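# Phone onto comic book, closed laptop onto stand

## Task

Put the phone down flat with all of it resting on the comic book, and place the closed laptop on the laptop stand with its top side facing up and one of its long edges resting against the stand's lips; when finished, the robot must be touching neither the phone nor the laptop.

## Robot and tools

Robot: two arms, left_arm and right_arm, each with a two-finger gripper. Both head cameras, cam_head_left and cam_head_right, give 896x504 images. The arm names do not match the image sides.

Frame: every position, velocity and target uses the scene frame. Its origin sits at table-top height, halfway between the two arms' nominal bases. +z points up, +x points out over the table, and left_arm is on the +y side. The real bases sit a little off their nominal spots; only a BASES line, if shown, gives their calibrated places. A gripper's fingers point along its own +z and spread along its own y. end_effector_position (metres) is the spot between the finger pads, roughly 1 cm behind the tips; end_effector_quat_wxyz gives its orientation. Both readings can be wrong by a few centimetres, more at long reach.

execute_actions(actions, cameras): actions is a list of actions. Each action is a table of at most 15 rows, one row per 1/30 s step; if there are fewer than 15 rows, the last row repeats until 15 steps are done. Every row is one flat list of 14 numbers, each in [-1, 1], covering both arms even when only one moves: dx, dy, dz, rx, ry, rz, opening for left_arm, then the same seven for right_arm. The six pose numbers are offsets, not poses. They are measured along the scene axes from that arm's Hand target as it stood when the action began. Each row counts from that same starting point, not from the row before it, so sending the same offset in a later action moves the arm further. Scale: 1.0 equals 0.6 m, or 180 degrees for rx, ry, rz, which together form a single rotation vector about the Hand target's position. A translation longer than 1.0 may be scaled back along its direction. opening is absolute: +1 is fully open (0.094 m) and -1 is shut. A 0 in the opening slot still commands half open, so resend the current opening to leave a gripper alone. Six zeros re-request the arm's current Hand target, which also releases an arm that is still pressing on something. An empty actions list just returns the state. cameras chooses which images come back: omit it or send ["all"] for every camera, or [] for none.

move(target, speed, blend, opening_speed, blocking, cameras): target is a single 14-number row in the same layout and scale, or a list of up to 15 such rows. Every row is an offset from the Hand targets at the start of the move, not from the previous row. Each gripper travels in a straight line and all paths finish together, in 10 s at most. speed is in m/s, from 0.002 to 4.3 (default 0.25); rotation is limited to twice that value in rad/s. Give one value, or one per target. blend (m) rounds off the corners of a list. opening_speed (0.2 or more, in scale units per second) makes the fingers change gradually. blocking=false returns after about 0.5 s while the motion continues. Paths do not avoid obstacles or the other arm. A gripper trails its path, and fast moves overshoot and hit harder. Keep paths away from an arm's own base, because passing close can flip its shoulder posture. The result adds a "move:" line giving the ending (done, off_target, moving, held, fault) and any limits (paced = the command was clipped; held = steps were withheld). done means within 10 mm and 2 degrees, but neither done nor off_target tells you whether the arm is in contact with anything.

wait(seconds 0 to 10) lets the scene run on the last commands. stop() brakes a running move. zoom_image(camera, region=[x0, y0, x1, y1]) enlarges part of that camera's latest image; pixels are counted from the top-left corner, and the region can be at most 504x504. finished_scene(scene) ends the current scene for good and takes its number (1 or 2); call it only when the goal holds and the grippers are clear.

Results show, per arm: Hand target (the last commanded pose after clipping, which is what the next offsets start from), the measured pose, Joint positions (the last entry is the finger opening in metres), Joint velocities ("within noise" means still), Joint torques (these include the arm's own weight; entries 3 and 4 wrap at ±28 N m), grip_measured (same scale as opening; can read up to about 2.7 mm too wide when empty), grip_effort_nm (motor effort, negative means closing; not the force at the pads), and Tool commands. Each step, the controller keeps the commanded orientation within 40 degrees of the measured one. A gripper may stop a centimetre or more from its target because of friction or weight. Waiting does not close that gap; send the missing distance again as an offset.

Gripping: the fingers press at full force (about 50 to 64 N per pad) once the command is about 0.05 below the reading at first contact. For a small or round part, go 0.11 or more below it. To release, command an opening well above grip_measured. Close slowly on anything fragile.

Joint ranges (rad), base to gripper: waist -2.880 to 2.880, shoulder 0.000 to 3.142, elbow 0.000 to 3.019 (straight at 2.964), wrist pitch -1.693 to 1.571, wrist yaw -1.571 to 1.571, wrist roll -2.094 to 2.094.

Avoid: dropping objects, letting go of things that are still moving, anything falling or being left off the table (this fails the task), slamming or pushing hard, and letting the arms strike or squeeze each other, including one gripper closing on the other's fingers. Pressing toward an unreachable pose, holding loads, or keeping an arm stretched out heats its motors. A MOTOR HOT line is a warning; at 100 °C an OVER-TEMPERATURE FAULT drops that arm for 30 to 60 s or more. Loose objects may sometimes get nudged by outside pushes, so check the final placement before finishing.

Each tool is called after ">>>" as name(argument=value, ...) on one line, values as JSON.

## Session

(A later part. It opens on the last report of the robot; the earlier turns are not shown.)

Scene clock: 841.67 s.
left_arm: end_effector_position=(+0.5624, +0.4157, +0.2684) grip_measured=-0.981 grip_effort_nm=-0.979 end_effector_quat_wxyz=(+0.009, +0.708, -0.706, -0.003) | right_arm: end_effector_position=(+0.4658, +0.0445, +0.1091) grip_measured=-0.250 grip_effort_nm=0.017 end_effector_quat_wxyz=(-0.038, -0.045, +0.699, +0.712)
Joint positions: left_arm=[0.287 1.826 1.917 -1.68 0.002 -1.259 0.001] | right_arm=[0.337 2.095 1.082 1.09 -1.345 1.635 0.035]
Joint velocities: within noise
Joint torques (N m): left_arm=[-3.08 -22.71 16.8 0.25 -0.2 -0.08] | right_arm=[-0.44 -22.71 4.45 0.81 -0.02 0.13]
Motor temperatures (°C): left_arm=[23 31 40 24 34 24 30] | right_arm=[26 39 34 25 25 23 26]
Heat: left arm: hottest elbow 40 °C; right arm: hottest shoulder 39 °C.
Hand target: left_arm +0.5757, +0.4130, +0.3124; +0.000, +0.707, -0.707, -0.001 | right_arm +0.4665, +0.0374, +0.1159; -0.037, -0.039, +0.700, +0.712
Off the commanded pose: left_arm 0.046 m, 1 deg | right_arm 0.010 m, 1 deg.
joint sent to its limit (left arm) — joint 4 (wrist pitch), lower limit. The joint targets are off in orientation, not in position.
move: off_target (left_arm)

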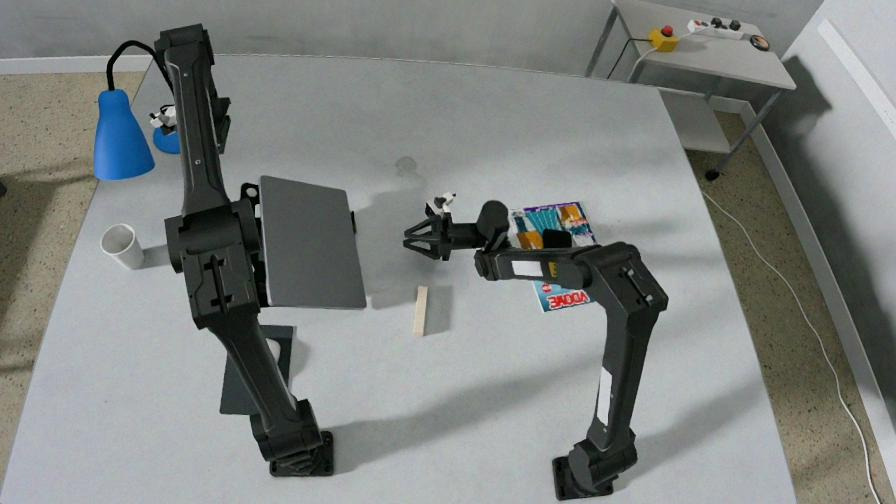

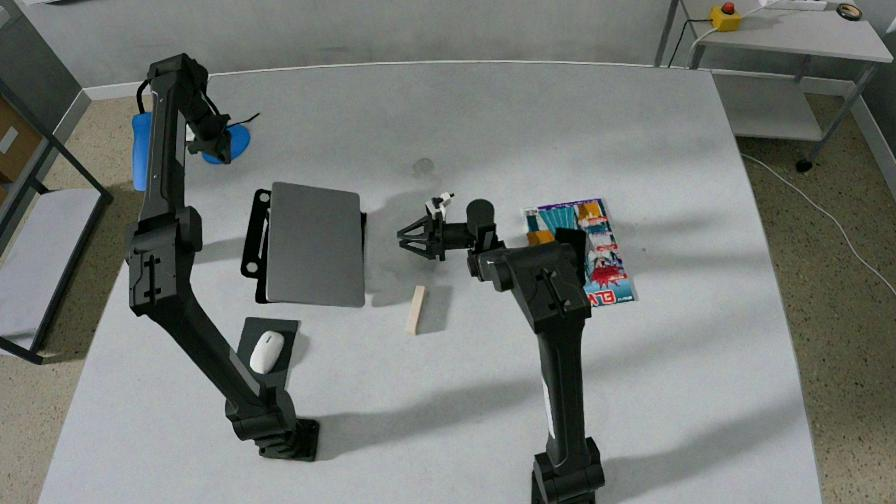

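>>> move(target=[[0.0,0.01,-0.235,0,0,0,-1,0.0,0,0,0,0,0,-0.25]], speed=0.12)

>>> zoom_image(camera="cam_head_right", region=[180, 110, 400, 310])

>>> zoom_image(camera="cam_head_left", region=[180, 110, 400, 310])

Scene clock: 850.07 s.
left_arm: end_effector_position=(+0.5740, +0.4196, +0.1758) grip_measured=-0.981 grip_effort_nm=-0.984 end_effector_quat_wxyz=(+0.002, +0.709, -0.705, +0.000) | right_arm: end_effector_position=(+0.4658, +0.0445, +0.1091) grip_measured=-0.250 grip_effort_nm=0.012 end_effector_quat_wxyz=(-0.038, -0.045, +0.699, +0.712)
Joint positions: left_arm=[0.287 1.857 1.718 -1.436 0.001 -1.26 0.001] | right_arm=[0.337 2.095 1.082 1.09 -1.345 1.635 0.035]
Joint velocities: within noise
Joint torques (N m): left_arm=[-1.55 -19.43 9.55 0.9 -0.23 0.04] | right_arm=[-0.32 -22.83 4.44 0.81 -0.02 0.13]
Motor temperatures (°C): left_arm=[23 32 40 24 34 24 30] | right_arm=[26 39 34 25 25 23 26]
Heat: left arm: hottest elbow 40 °C; right arm: hottest shoulder 39 °C.
Hand target: left_arm +0.5755, +0.4190, +0.1713; +0.000, +0.707, -0.707, -0.001 | right_arm +0.4665, +0.0374, +0.1159; -0.037, -0.039, +0.700, +0.712
Off the commanded pose: left_arm 0.005 m, 0 deg | right_arm 0.010 m, 1 deg.
move: done

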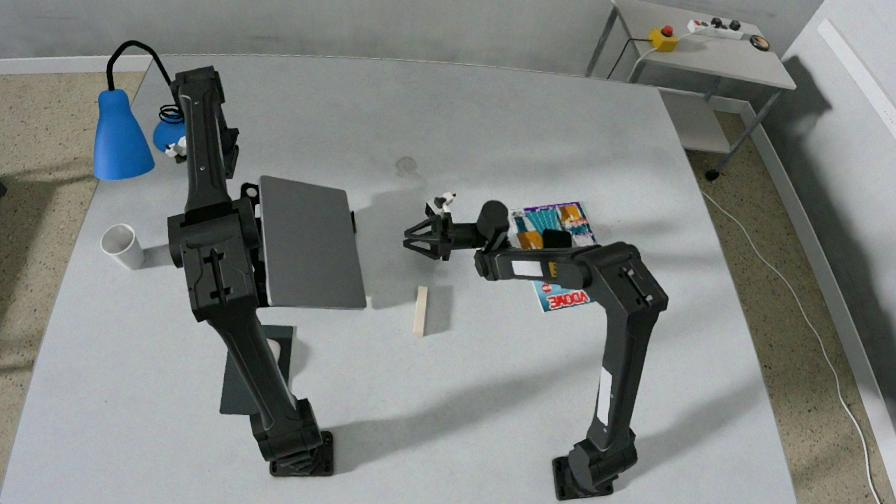

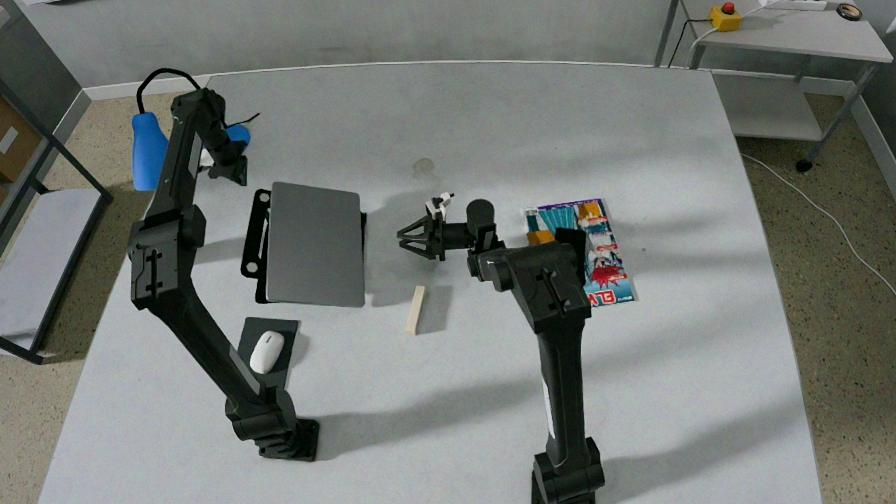

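Scaled by 2.291.

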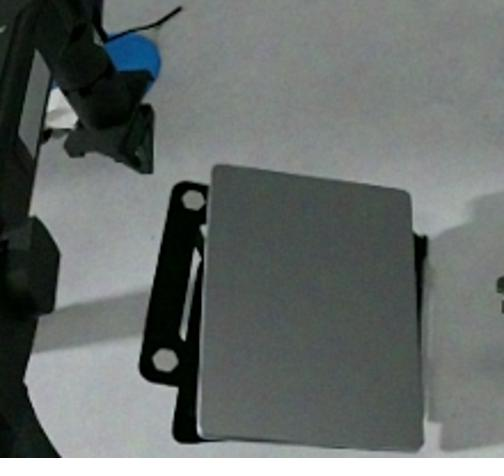

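Scaled by 2.291.

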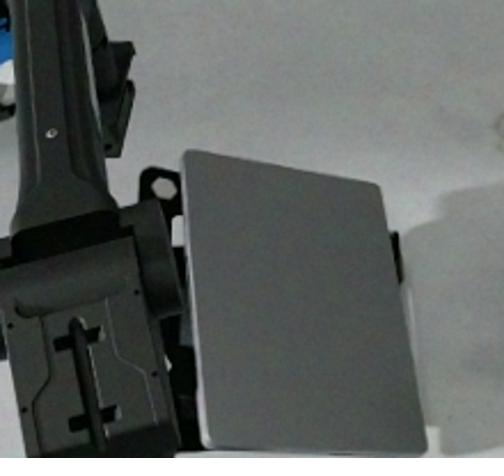

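>>> move(target=[[0.025,0.0,-0.075,0,0,0,-1,0.0,0,0,0,0,0,-0.25],[0.025,-0.065,-0.08,0,0,0,-1,0.0,0,0,0,0,0,-0.25]], speed=0.1)

>>> zoom_image(camera="cam_head_right", region=[200, 130, 400, 310])

>>> zoom_image(camera="cam_head_left", region=[200, 130, 400, 310])

Scene clock: 858.13 s.
left_arm: end_effector_position=(+0.5920, +0.3839, +0.1195) grip_measured=-0.981 grip_effort_nm=-0.979 end_effector_quat_wxyz=(+0.004, +0.706, -0.708, -0.003) | right_arm: end_effector_position=(+0.4658, +0.0445, +0.1091) grip_measured=-0.250 grip_effort_nm=0.017 end_effector_quat_wxyz=(-0.038, -0.045, +0.699, +0.712)
Joint positions: left_arm=[0.218 1.912 1.649 -1.319 -0.001 -1.322 0.001] | right_arm=[0.337 2.095 1.082 1.09 -1.345 1.635 0.035]
Joint velocities: within noise
Joint torques (N m): left_arm=[-2.02 -21.71 8.9 0.57 -0.09 -0.09] | right_arm=[-0.56 -22.77 4.45 0.8 -0.02 0.13]
Motor temperatures (°C): left_arm=[23 31 39 24 33 24 30] | right_arm=[26 40 34 25 25 23 26]
Heat: left arm: hottest elbow 39 °C; right arm: hottest shoulder 40 °C.
Hand target: left_arm +0.5905, +0.3801, +0.1233; +0.000, +0.708, -0.707, -0.001 | right_arm +0.4665, +0.0374, +0.1159; -0.037, -0.039, +0.700, +0.712
Off the commanded pose: left_arm 0.006 m, 1 deg | right_arm 0.010 m, 1 deg.
move: done

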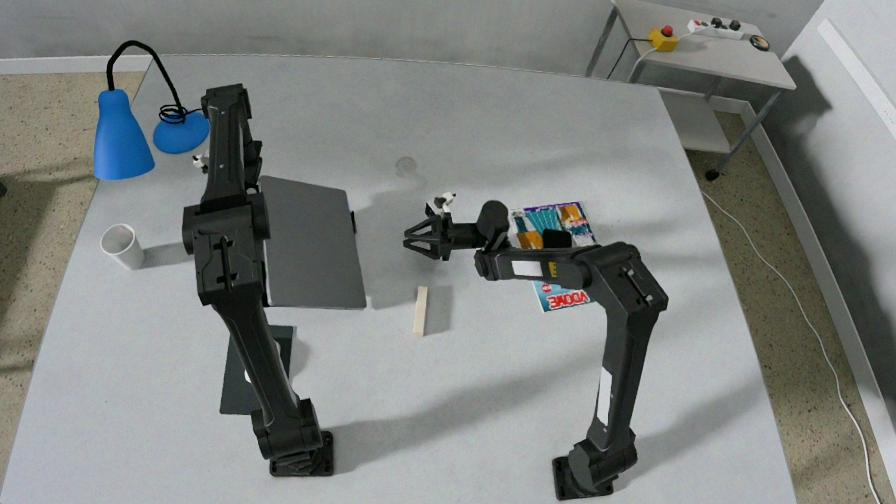

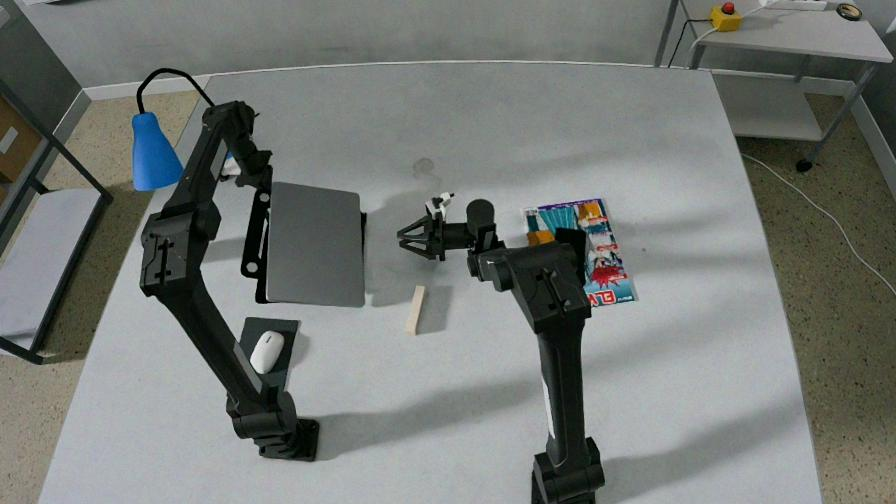

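Scaled by 2.520.

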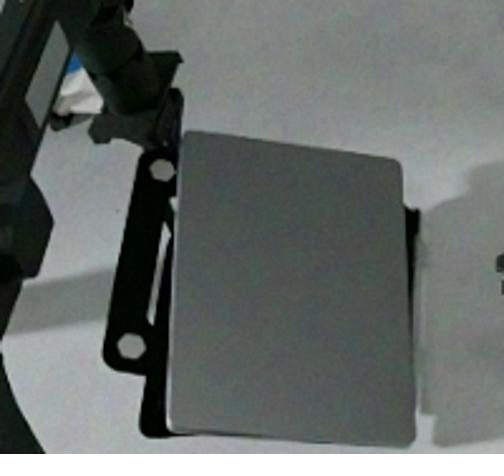

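Scaled by 2.520.

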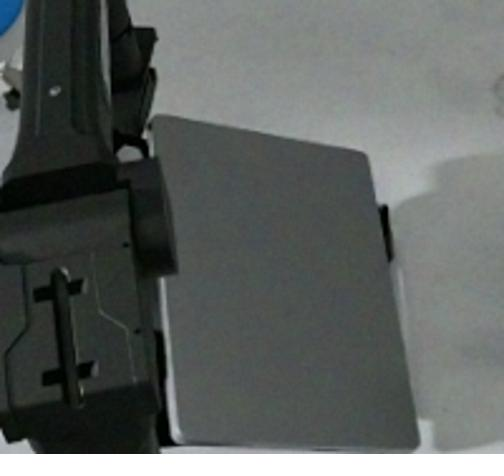

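>>> move(target=[[0.0,-0.05,-0.01,0,0,0,-1,0.0,0,0,0,0,0,-0.25]], speed=0.05)

>>> zoom_image(camera="cam_head_right", region=[200, 130, 400, 310])

>>> zoom_image(camera="cam_head_left", region=[200, 130, 400, 310])

Scene clock: 863.20 s.
left_arm: end_effector_position=(+0.5933, +0.3671, +0.1127) grip_measured=-0.981 grip_effort_nm=-0.984 end_effector_quat_wxyz=(-0.001, +0.714, -0.700, -0.005) | right_arm: end_effector_position=(+0.4658, +0.0445, +0.1091) grip_measured=-0.250 grip_effort_nm=0.012 end_effector_quat_wxyz=(-0.038, -0.045, +0.699, +0.712)
Joint positions: left_arm=[0.187 1.906 1.621 -1.29 -0.009 -1.374 0.001] | right_arm=[0.337 2.095 1.082 1.09 -1.345 1.635 0.035]
Joint velocities: within noise
Joint torques (N m): left_arm=[-3.49 -22.48 8.4 0.38 0.2 -0.05] | right_arm=[-0.5 -22.77 4.44 0.83 -0.03 0.13]
Motor temperatures (°C): left_arm=[23 32 39 24 33 24 30] | right_arm=[26 40 34 25 25 23 26]
Heat: left arm: hottest elbow 39 °C; right arm: hottest shoulder 40 °C.
Hand target: left_arm +0.5906, +0.3500, +0.1174; +0.000, +0.707, -0.707, -0.001 | right_arm +0.4665, +0.0374, +0.1159; -0.037, -0.039, +0.700, +0.712
Off the commanded pose: left_arm 0.018 m, 1 deg | right_arm 0.010 m, 1 deg.
move: off_target (left_arm)

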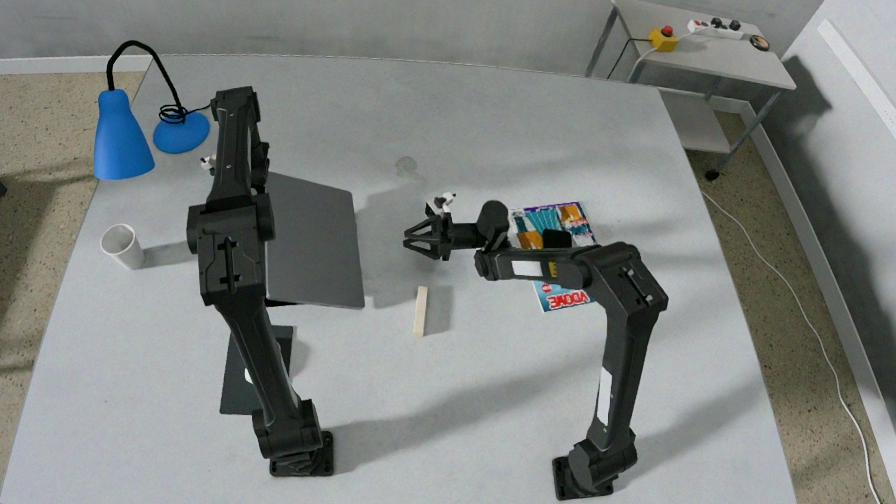

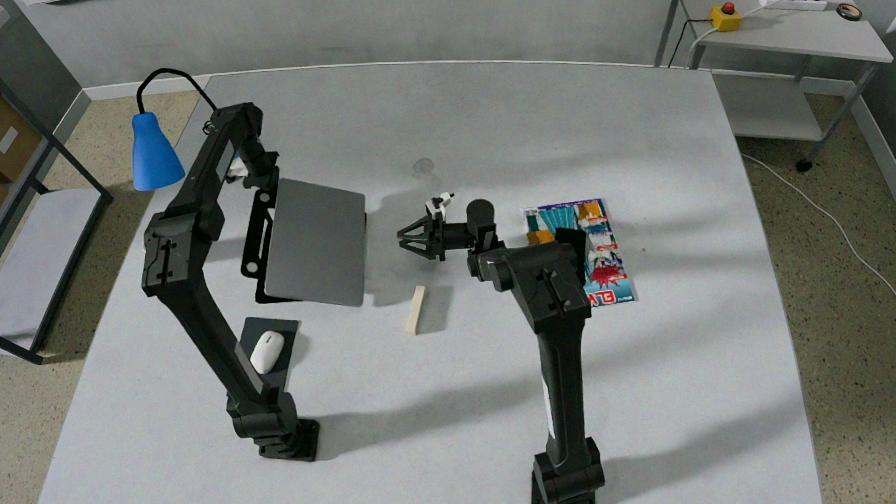

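Scaled by 2.520.

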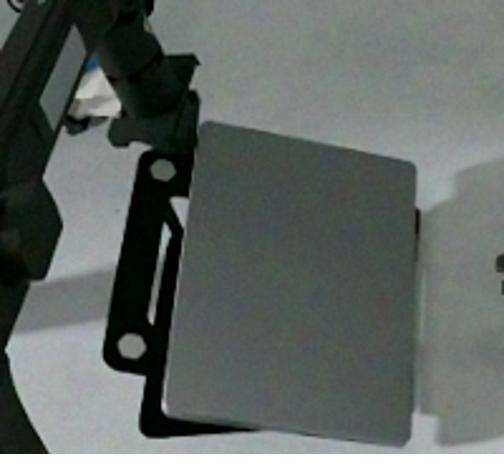

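Scaled by 2.520.

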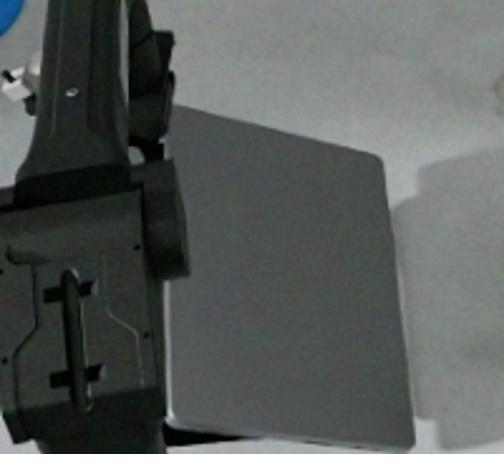

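>>> move(target=[[0.0,-0.025,0.0,0,0,0,-1,0.0,0,0,0,0,0,-0.25]], speed=0.05)

>>> zoom_image(camera="cam_head_right", region=[330, 200, 390, 320])

>>> zoom_image(camera="cam_head_left", region=[330, 200, 390, 320])

Scene clock: 867.53 s.
left_arm: end_effector_position=(+0.5934, +0.3662, +0.1127) grip_measured=-0.981 grip_effort_nm=-0.984 end_effector_quat_wxyz=(-0.004, +0.719, -0.695, -0.005) | right_arm: end_effector_position=(+0.4658, +0.0445, +0.1091) grip_measured=-0.250 grip_effort_nm=0.012 end_effector_quat_wxyz=(-0.038, -0.045, +0.699, +0.712)
Joint positions: left_arm=[0.184 1.902 1.616 -1.283 -0.013 -1.391 0.001] | right_arm=[0.337 2.095 1.082 1.09 -1.345 1.635 0.035]
Joint velocities: within noise
Joint torques (N m): left_arm=[-4.72 -21.95 7.86 0.08 0.39 -0.17] | right_arm=[-0.44 -22.83 4.45 0.8 -0.02 0.13]
Motor temperatures (°C): left_arm=[23 32 39 24 33 24 30] | right_arm=[26 40 34 25 25 23 26]
Heat: left arm: hottest elbow 39 °C; right arm: hottest shoulder 40 °C.
Hand target: left_arm +0.5905, +0.3350, +0.1175; +0.000, +0.708, -0.707, -0.001 | right_arm +0.4665, +0.0374, +0.1159; -0.037, -0.039, +0.700, +0.712
Off the commanded pose: left_arm 0.032 m, 2 deg | right_arm 0.010 m, 1 deg.
move: off_target (left_arm)

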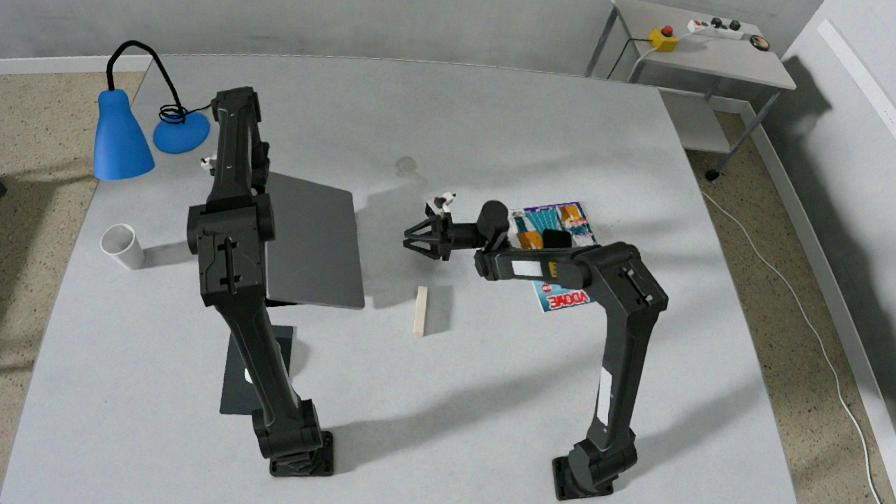

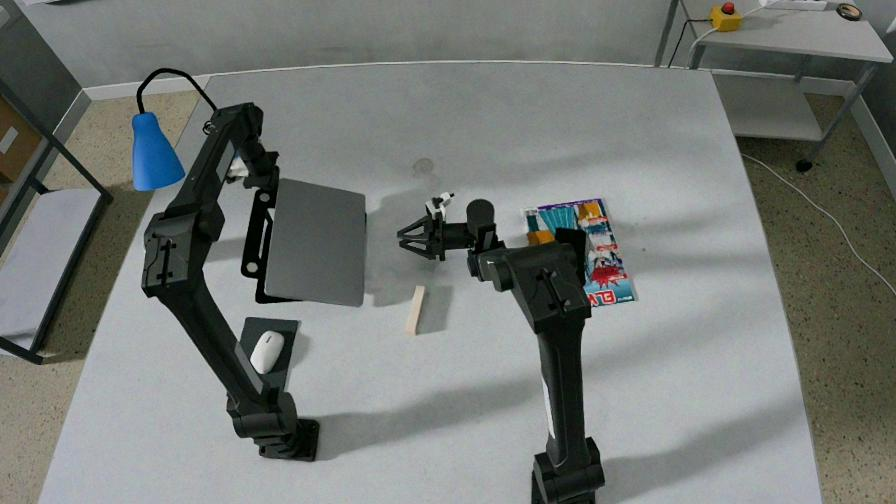

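Scaled by 4.200.

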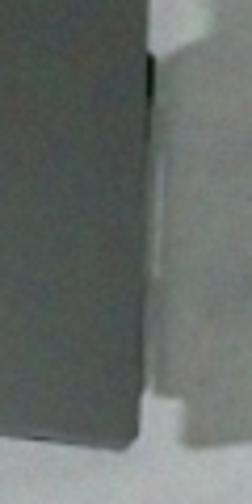

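Scaled by 4.200.

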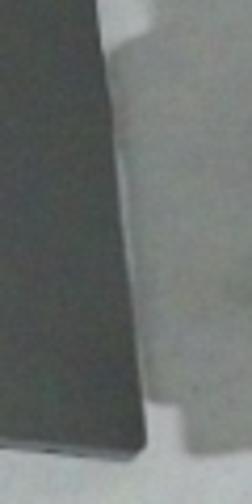

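>>> move(target=[[0.0,0.12,0.03,0,0,0,-1,0.0,0,0,0,0,0,-0.25],[0.0,0.12,0.3,0,0,0,-1,0.0,-0.15,0.2,0,0,0,-0.25],[-0.4,0.12,0.3,0,0,0,-1,-0.1,-0.3,0.2,0,0,0,-0.25]], speed=[0.08,0.2,0.3])

>>> zoom_image(camera="cam_head_right", region=[220, 150, 390, 320])

>>> zoom_image(camera="cam_head_left", region=[220, 150, 390, 320])

>>> zoom_image(camera="cam_head_left", region=[500, 190, 640, 320])

Scene clock: 879.33 s.
left_arm: end_effector_position=(+0.3551, +0.4045, +0.2996) grip_measured=-0.981 grip_effort_nm=-0.979 end_effector_quat_wxyz=(-0.003, +0.706, -0.708, -0.001) | right_arm: end_effector_position=(+0.4108, -0.1381, +0.2322) grip_measured=-0.250 grip_effort_nm=0.012 end_effector_quat_wxyz=(-0.009, +0.001, +0.708, +0.706)
Joint positions: left_arm=[0.434 1.287 1.371 -1.651 -0.003 -1.106 0.001] | right_arm=[-0.006 1.633 0.794 1.011 -1.583 1.756 0.035]
Joint velocities: within noise
Joint torques (N m): left_arm=[-0.44 -12.22 9.48 0.35 -0.04 0.11] | right_arm=[-0.09 -16.44 5.46 1.07 0.06 -0.01]
Motor temperatures (°C): left_arm=[23 32 38 24 33 24 30] | right_arm=[26 40 34 25 25 23 26]
Heat: left arm: hottest elbow 38 °C; right arm: hottest shoulder 40 °C.
Hand target: left_arm +0.3506, +0.4071, +0.2974; +0.000, +0.708, -0.707, -0.001 | right_arm +0.4065, -0.1427, +0.2360; -0.037, -0.039, +0.700, +0.712
Off the commanded pose: left_arm 0.006 m, 0 deg | right_arm 0.007 m, 6 deg.
joint sent to its limit (right arm) — joint 5 (wrist yaw), lower limit. The joint targets are off in orientation, not in position.
move: off_target (right_arm)

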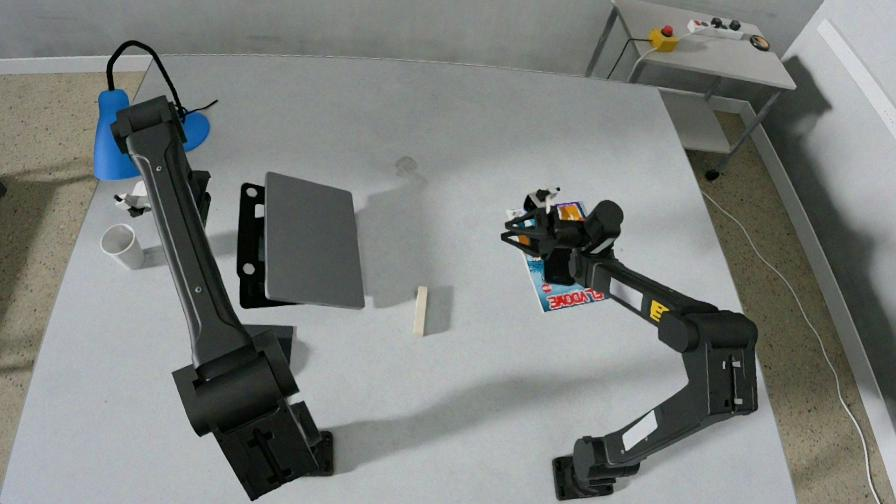

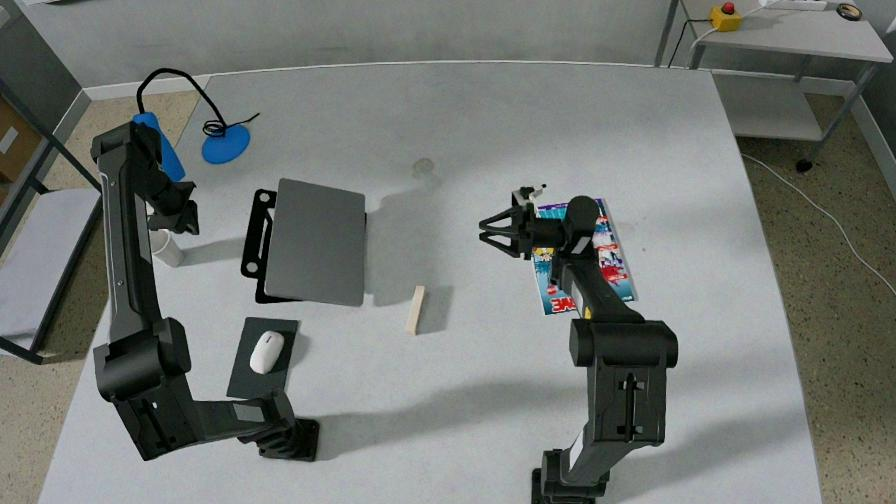

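Scaled by 2.965.

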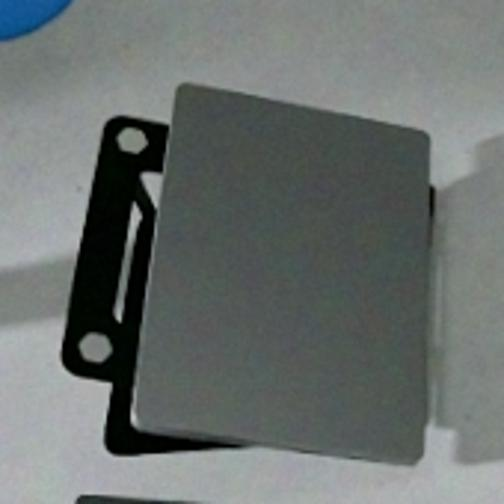

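Scaled by 2.965.

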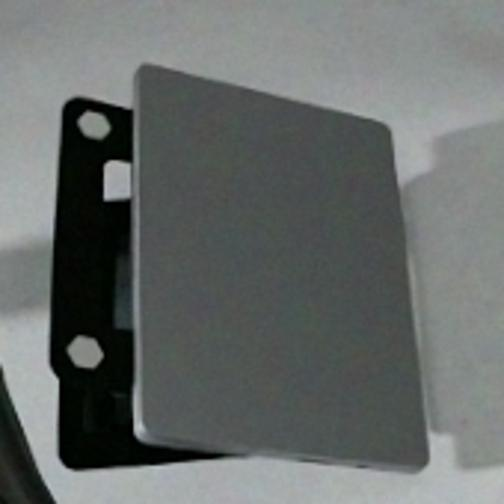

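Scaled by 3.600.

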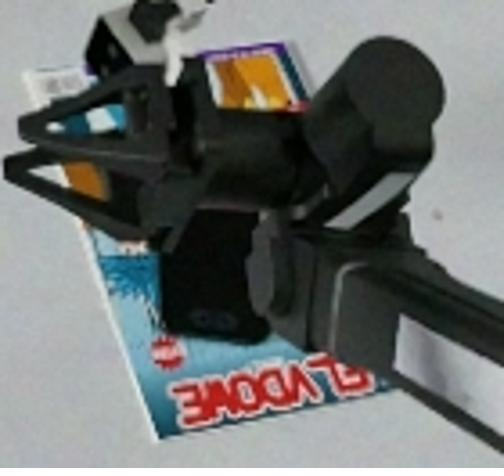

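>>> zoom_image(camera="cam_head_left", region=[340, 205, 375, 245])

>>> zoom_image(camera="cam_head_left", region=[345, 250, 380, 290])

>>> zoom_image(camera="cam_head_right", region=[350, 205, 385, 245])

>>> zoom_image(camera="cam_head_right", region=[350, 250, 385, 290])

Scaled by 12.600.

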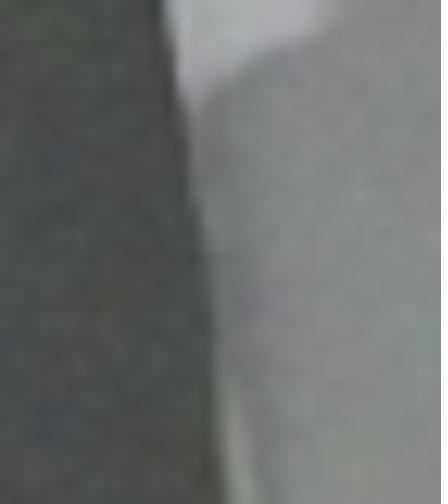

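Scaled by 12.600.

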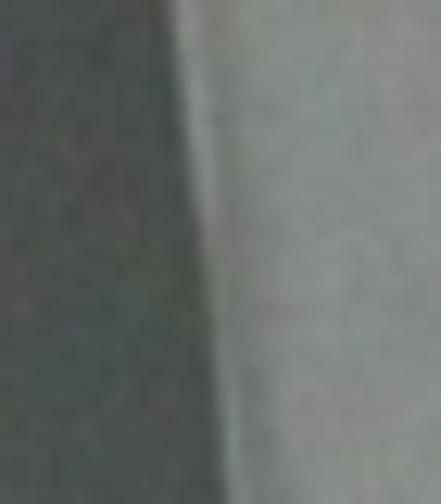

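Scaled by 12.600.

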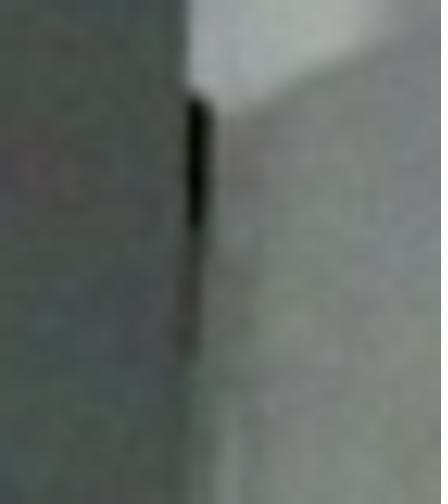

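Scaled by 12.600.

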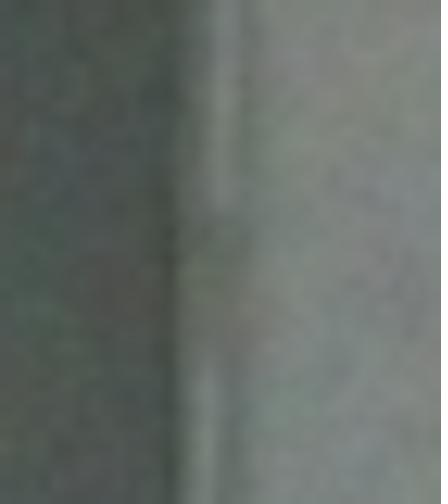

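>>> move(target=[[-0.09,0.045,-0.15,0,0,0,-1,0.0,-0.1,0.0,0,0,0,-0.25]], speed=0.2)

>>> zoom_image(camera="cam_head_right", region=[200, 150, 400, 330])

>>> zoom_image(camera="cam_head_left", region=[200, 150, 400, 330])

Scene clock: 899.90 s.
left_arm: end_effector_position=(+0.3001, +0.4319, +0.2059) grip_measured=-0.981 grip_effort_nm=-0.979 end_effector_quat_wxyz=(+0.010, +0.706, -0.708, -0.004) | right_arm: end_effector_position=(+0.4114, -0.1987, +0.2325) grip_measured=-0.250 grip_effort_nm=0.017 end_effector_quat_wxyz=(+0.040, +0.051, +0.706, +0.705)
Joint positions: left_arm=[0.583 1.223 1.071 -1.439 -0.004 -0.957 0.001] | right_arm=[-0.146 1.589 0.74 1.011 -1.583 1.747 0.035]
Joint velocities: within noise
Joint torques (N m): left_arm=[-0.03 -10.64 9.21 0.69 -0.02 0.12] | right_arm=[-0.15 -15.5 5.39 1.09 0.06 0.04]
Motor temperatures (°C): left_arm=[23 30 37 24 32 24 30] | right_arm=[26 40 34 25 25 23 25]
Heat: left arm: hottest elbow 37 °C; right arm: hottest shoulder 40 °C.
Hand target: left_arm +0.2967, +0.4341, +0.2074; +0.000, +0.707, -0.707, -0.001 | right_arm +0.4065, -0.2026, +0.2360; -0.037, -0.039, +0.700, +0.712
Off the commanded pose: left_arm 0.004 m, 1 deg | right_arm 0.007 m, 14 deg.
joint sent to its limit (right arm) — joint 5 (wrist yaw), lower limit. The joint targets are off in orientation, not in position.
move: off_target (right_arm)

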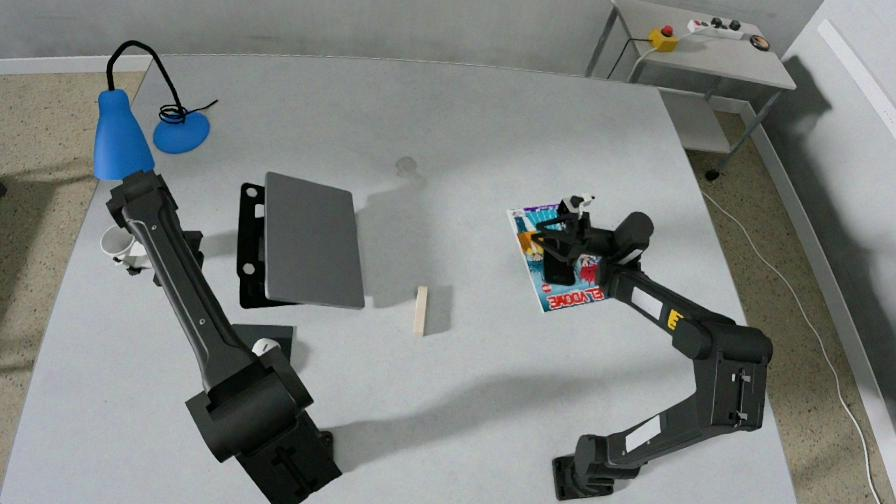

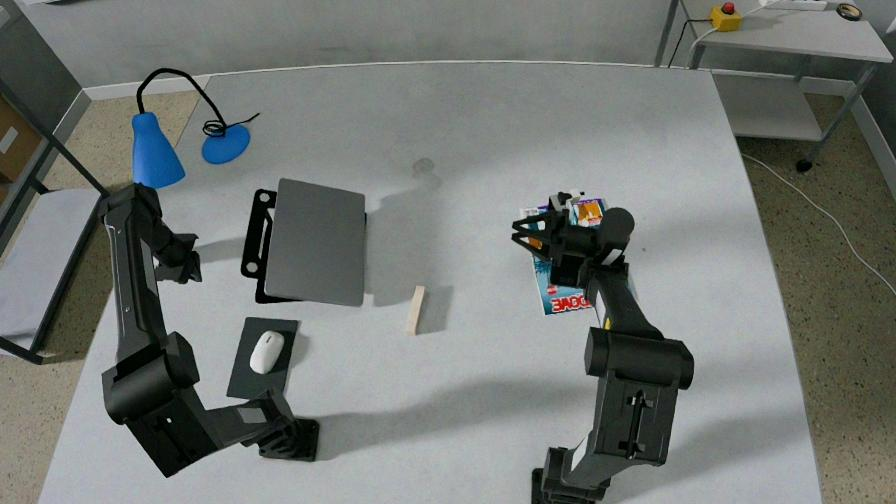

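Scaled by 2.520.

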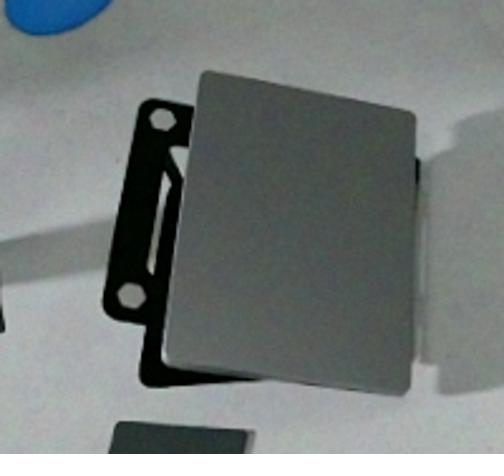

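Scaled by 2.520.

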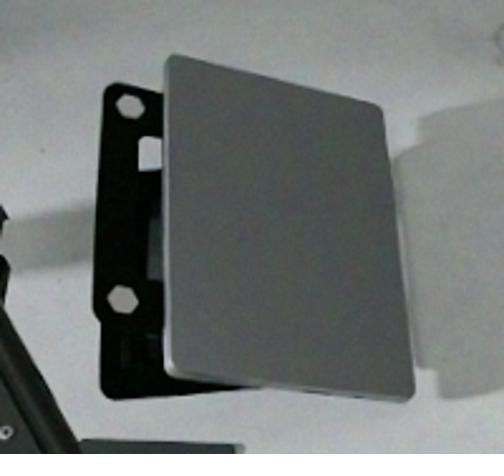

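>>> move(target=[[0.042,0.0,-0.14,0,0,0,-1,0.0,0.0,0.0,0,0,0,-0.25],[0.042,-0.1,-0.14,0,0,0,-1,0.0,0.0,0.0,0,0,0,-0.25]], speed=0.15)

>>> zoom_image(camera="cam_head_right", region=[200, 150, 400, 330])

>>> zoom_image(camera="cam_head_left", region=[200, 150, 400, 330])

Scene clock: 905.37 s.
left_arm: end_effector_position=(+0.3218, +0.3782, +0.1224) grip_measured=-0.981 grip_effort_nm=-0.979 end_effector_quat_wxyz=(+0.007, +0.709, -0.705, -0.002) | right_arm: end_effector_position=(+0.4114, -0.1987, +0.2325) grip_measured=-0.250 grip_effort_nm=0.017 end_effector_quat_wxyz=(+0.041, +0.051, +0.706, +0.705)
Joint positions: left_arm=[0.409 1.26 0.875 -1.2 0.001 -1.138 0.001] | right_arm=[-0.146 1.589 0.74 1.011 -1.583 1.747 0.035]
Joint velocities: within noise
Joint torques (N m): left_arm=[-1.73 -11.34 8.72 0.5 -0.17 -0.06] | right_arm=[-0.21 -15.5 5.37 1.09 0.05 0.01]
Motor temperatures (°C): left_arm=[23 30 37 24 32 24 30] | right_arm=[26 39 34 25 25 23 25]
Heat: left arm: hottest elbow 37 °C; right arm: hottest shoulder 39 °C.
Hand target: left_arm +0.3218, +0.3741, +0.1234; +0.000, +0.708, -0.707, -0.001 | right_arm +0.4065, -0.2026, +0.2360; -0.037, -0.039, +0.700, +0.712
Off the commanded pose: left_arm 0.004 m, 1 deg | right_arm 0.007 m, 14 deg.
joint sent to its limit (right arm) — joint 5 (wrist yaw), lower limit. The joint targets are off in orientation, not in position.
move: off_target (right_arm)

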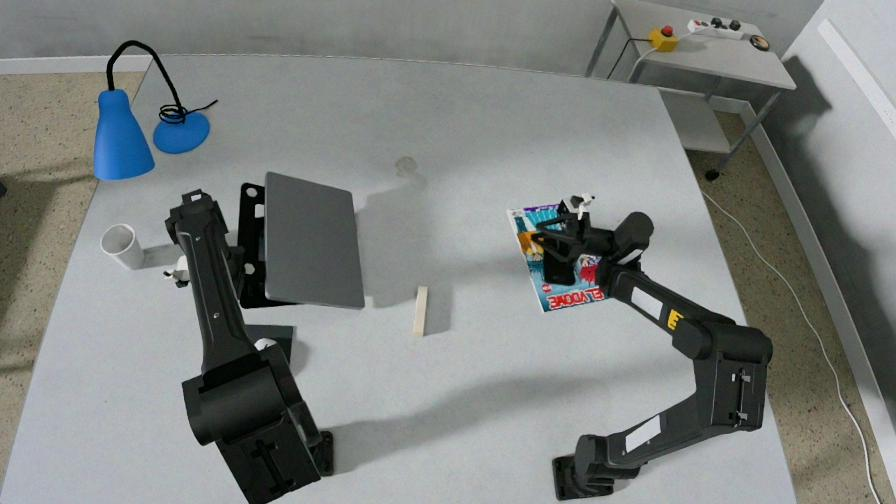

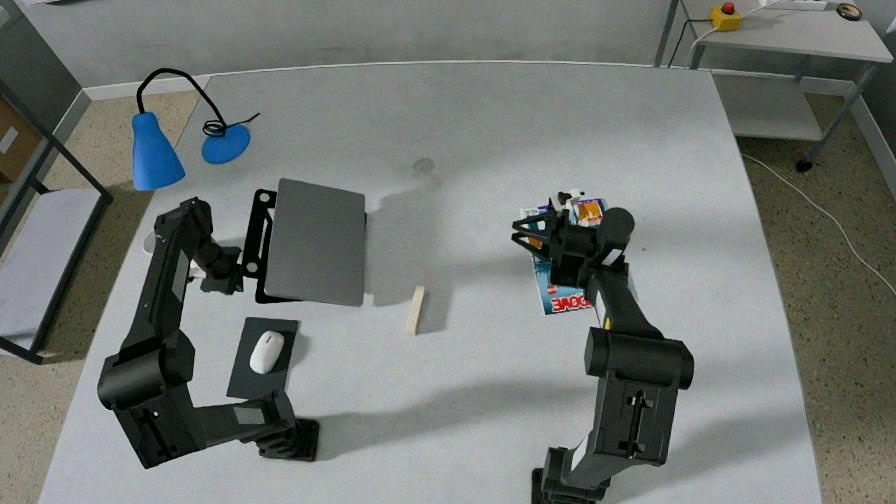

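Scaled by 2.520.

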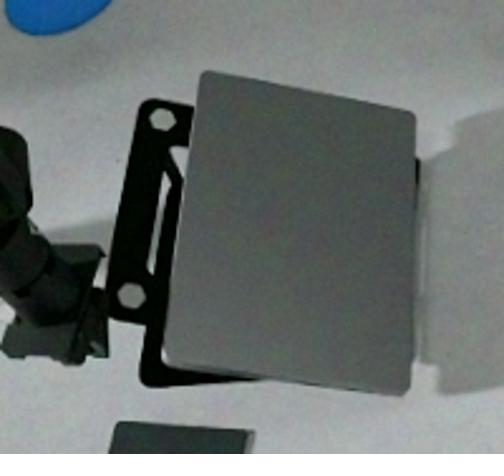

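Scaled by 2.520.

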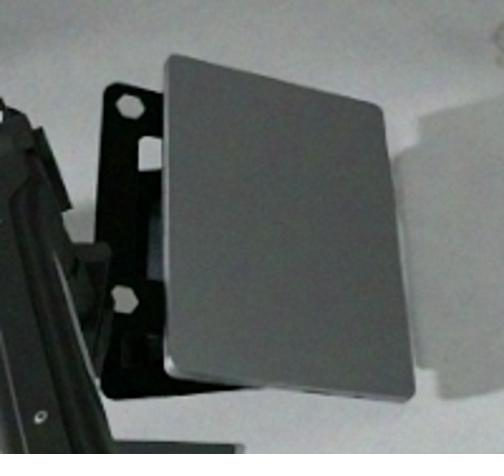

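>>> execute_actions(actions=[])

>>> zoom_image(camera="cam_head_right", region=[220, 140, 420, 340])

>>> zoom_image(camera="cam_head_left", region=[220, 140, 420, 340])

Scene clock: 919.73 s.
left_arm: end_effector_position=(+0.3218, +0.3782, +0.1224) grip_measured=-0.981 grip_effort_nm=-0.984 end_effector_quat_wxyz=(+0.007, +0.709, -0.705, -0.002) | right_arm: end_effector_position=(+0.4114, -0.1987, +0.2325) grip_measured=-0.250 grip_effort_nm=0.012 end_effector_quat_wxyz=(+0.041, +0.051, +0.706, +0.705)
Joint positions: left_arm=[0.409 1.26 0.875 -1.2 0.001 -1.139 0.001] | right_arm=[-0.146 1.589 0.74 1.011 -1.583 1.747 0.035]
Joint velocities: within noise
Joint torques (N m): left_arm=[-2.67 -11.05 8.57 0.17 -0.16 -0.07] | right_arm=[-0.21 -15.56 5.39 1.07 0.05 0.01]
Motor temperatures (°C): left_arm=[23 30 37 24 32 24 30] | right_arm=[26 39 34 25 25 23 25]
Heat: left arm: hottest elbow 37 °C; right arm: hottest shoulder 39 °C.
Hand target: left_arm +0.3218, +0.3741, +0.1234; +0.000, +0.707, -0.707, -0.001 | right_arm +0.4065, -0.2026, +0.2360; -0.037, -0.039, +0.700, +0.712
Tool commands: left_gripper/opening=-1.0 right_gripper/opening=-0.25
Off the commanded pose: left_arm 0.004 m, 1 deg | right_arm 0.007 m, 14 deg.

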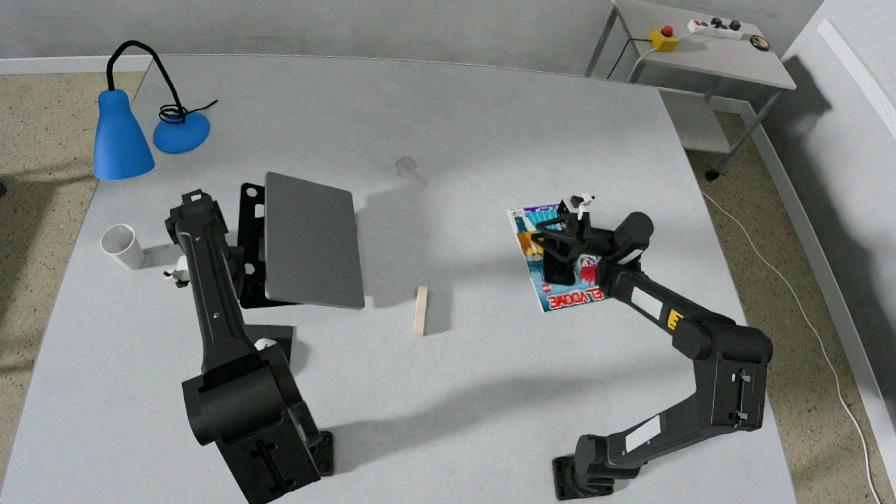

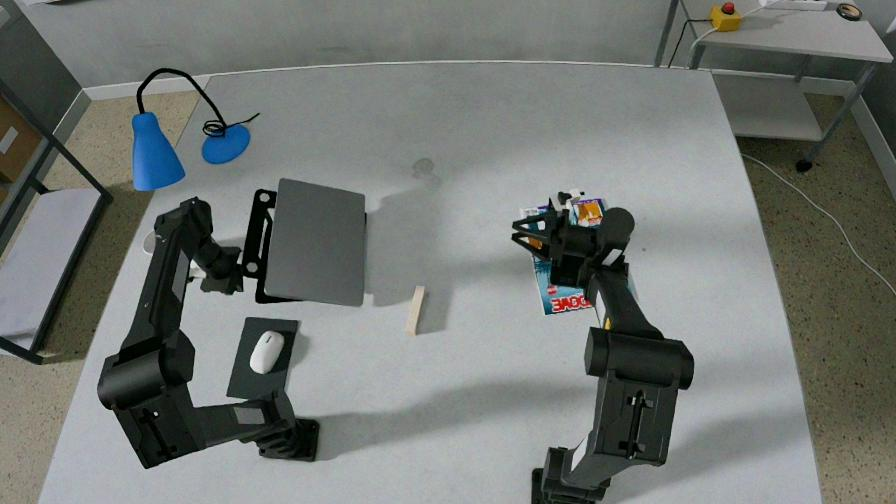

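Scaled by 2.520.

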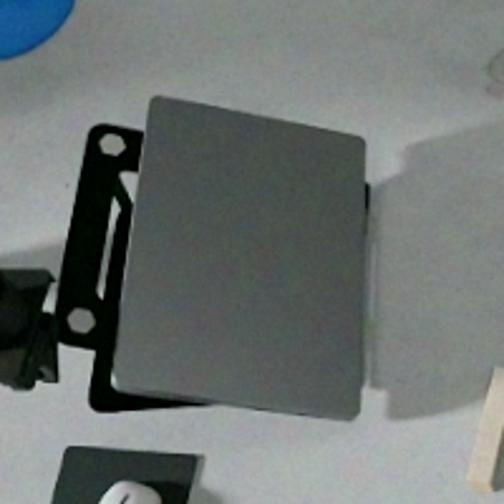

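Scaled by 2.520.

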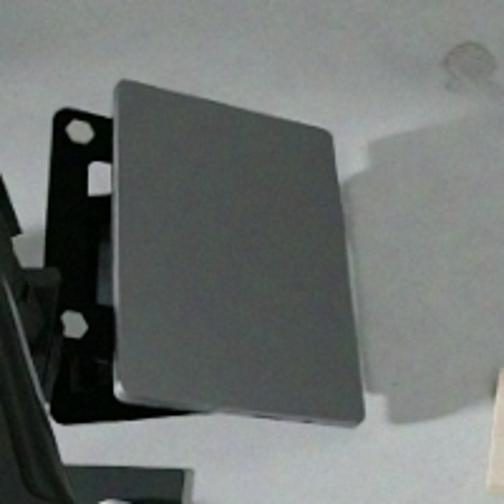

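>>> zoom_image(camera="cam_head_right", region=[335, 200, 395, 320])

>>> zoom_image(camera="cam_head_left", region=[325, 200, 385, 320])

>>> zoom_image(camera="cam_head_right", region=[230, 250, 380, 320])

Scaled by 4.200.

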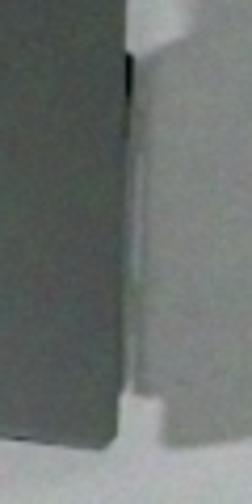

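Scaled by 4.200.

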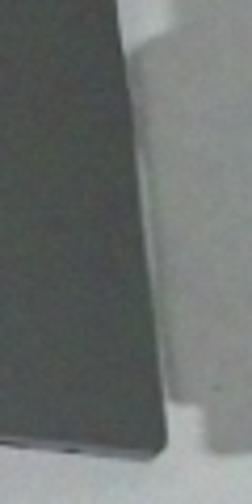

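Scaled by 3.360.

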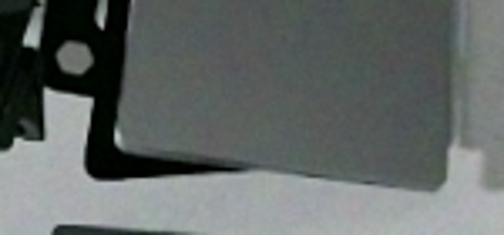

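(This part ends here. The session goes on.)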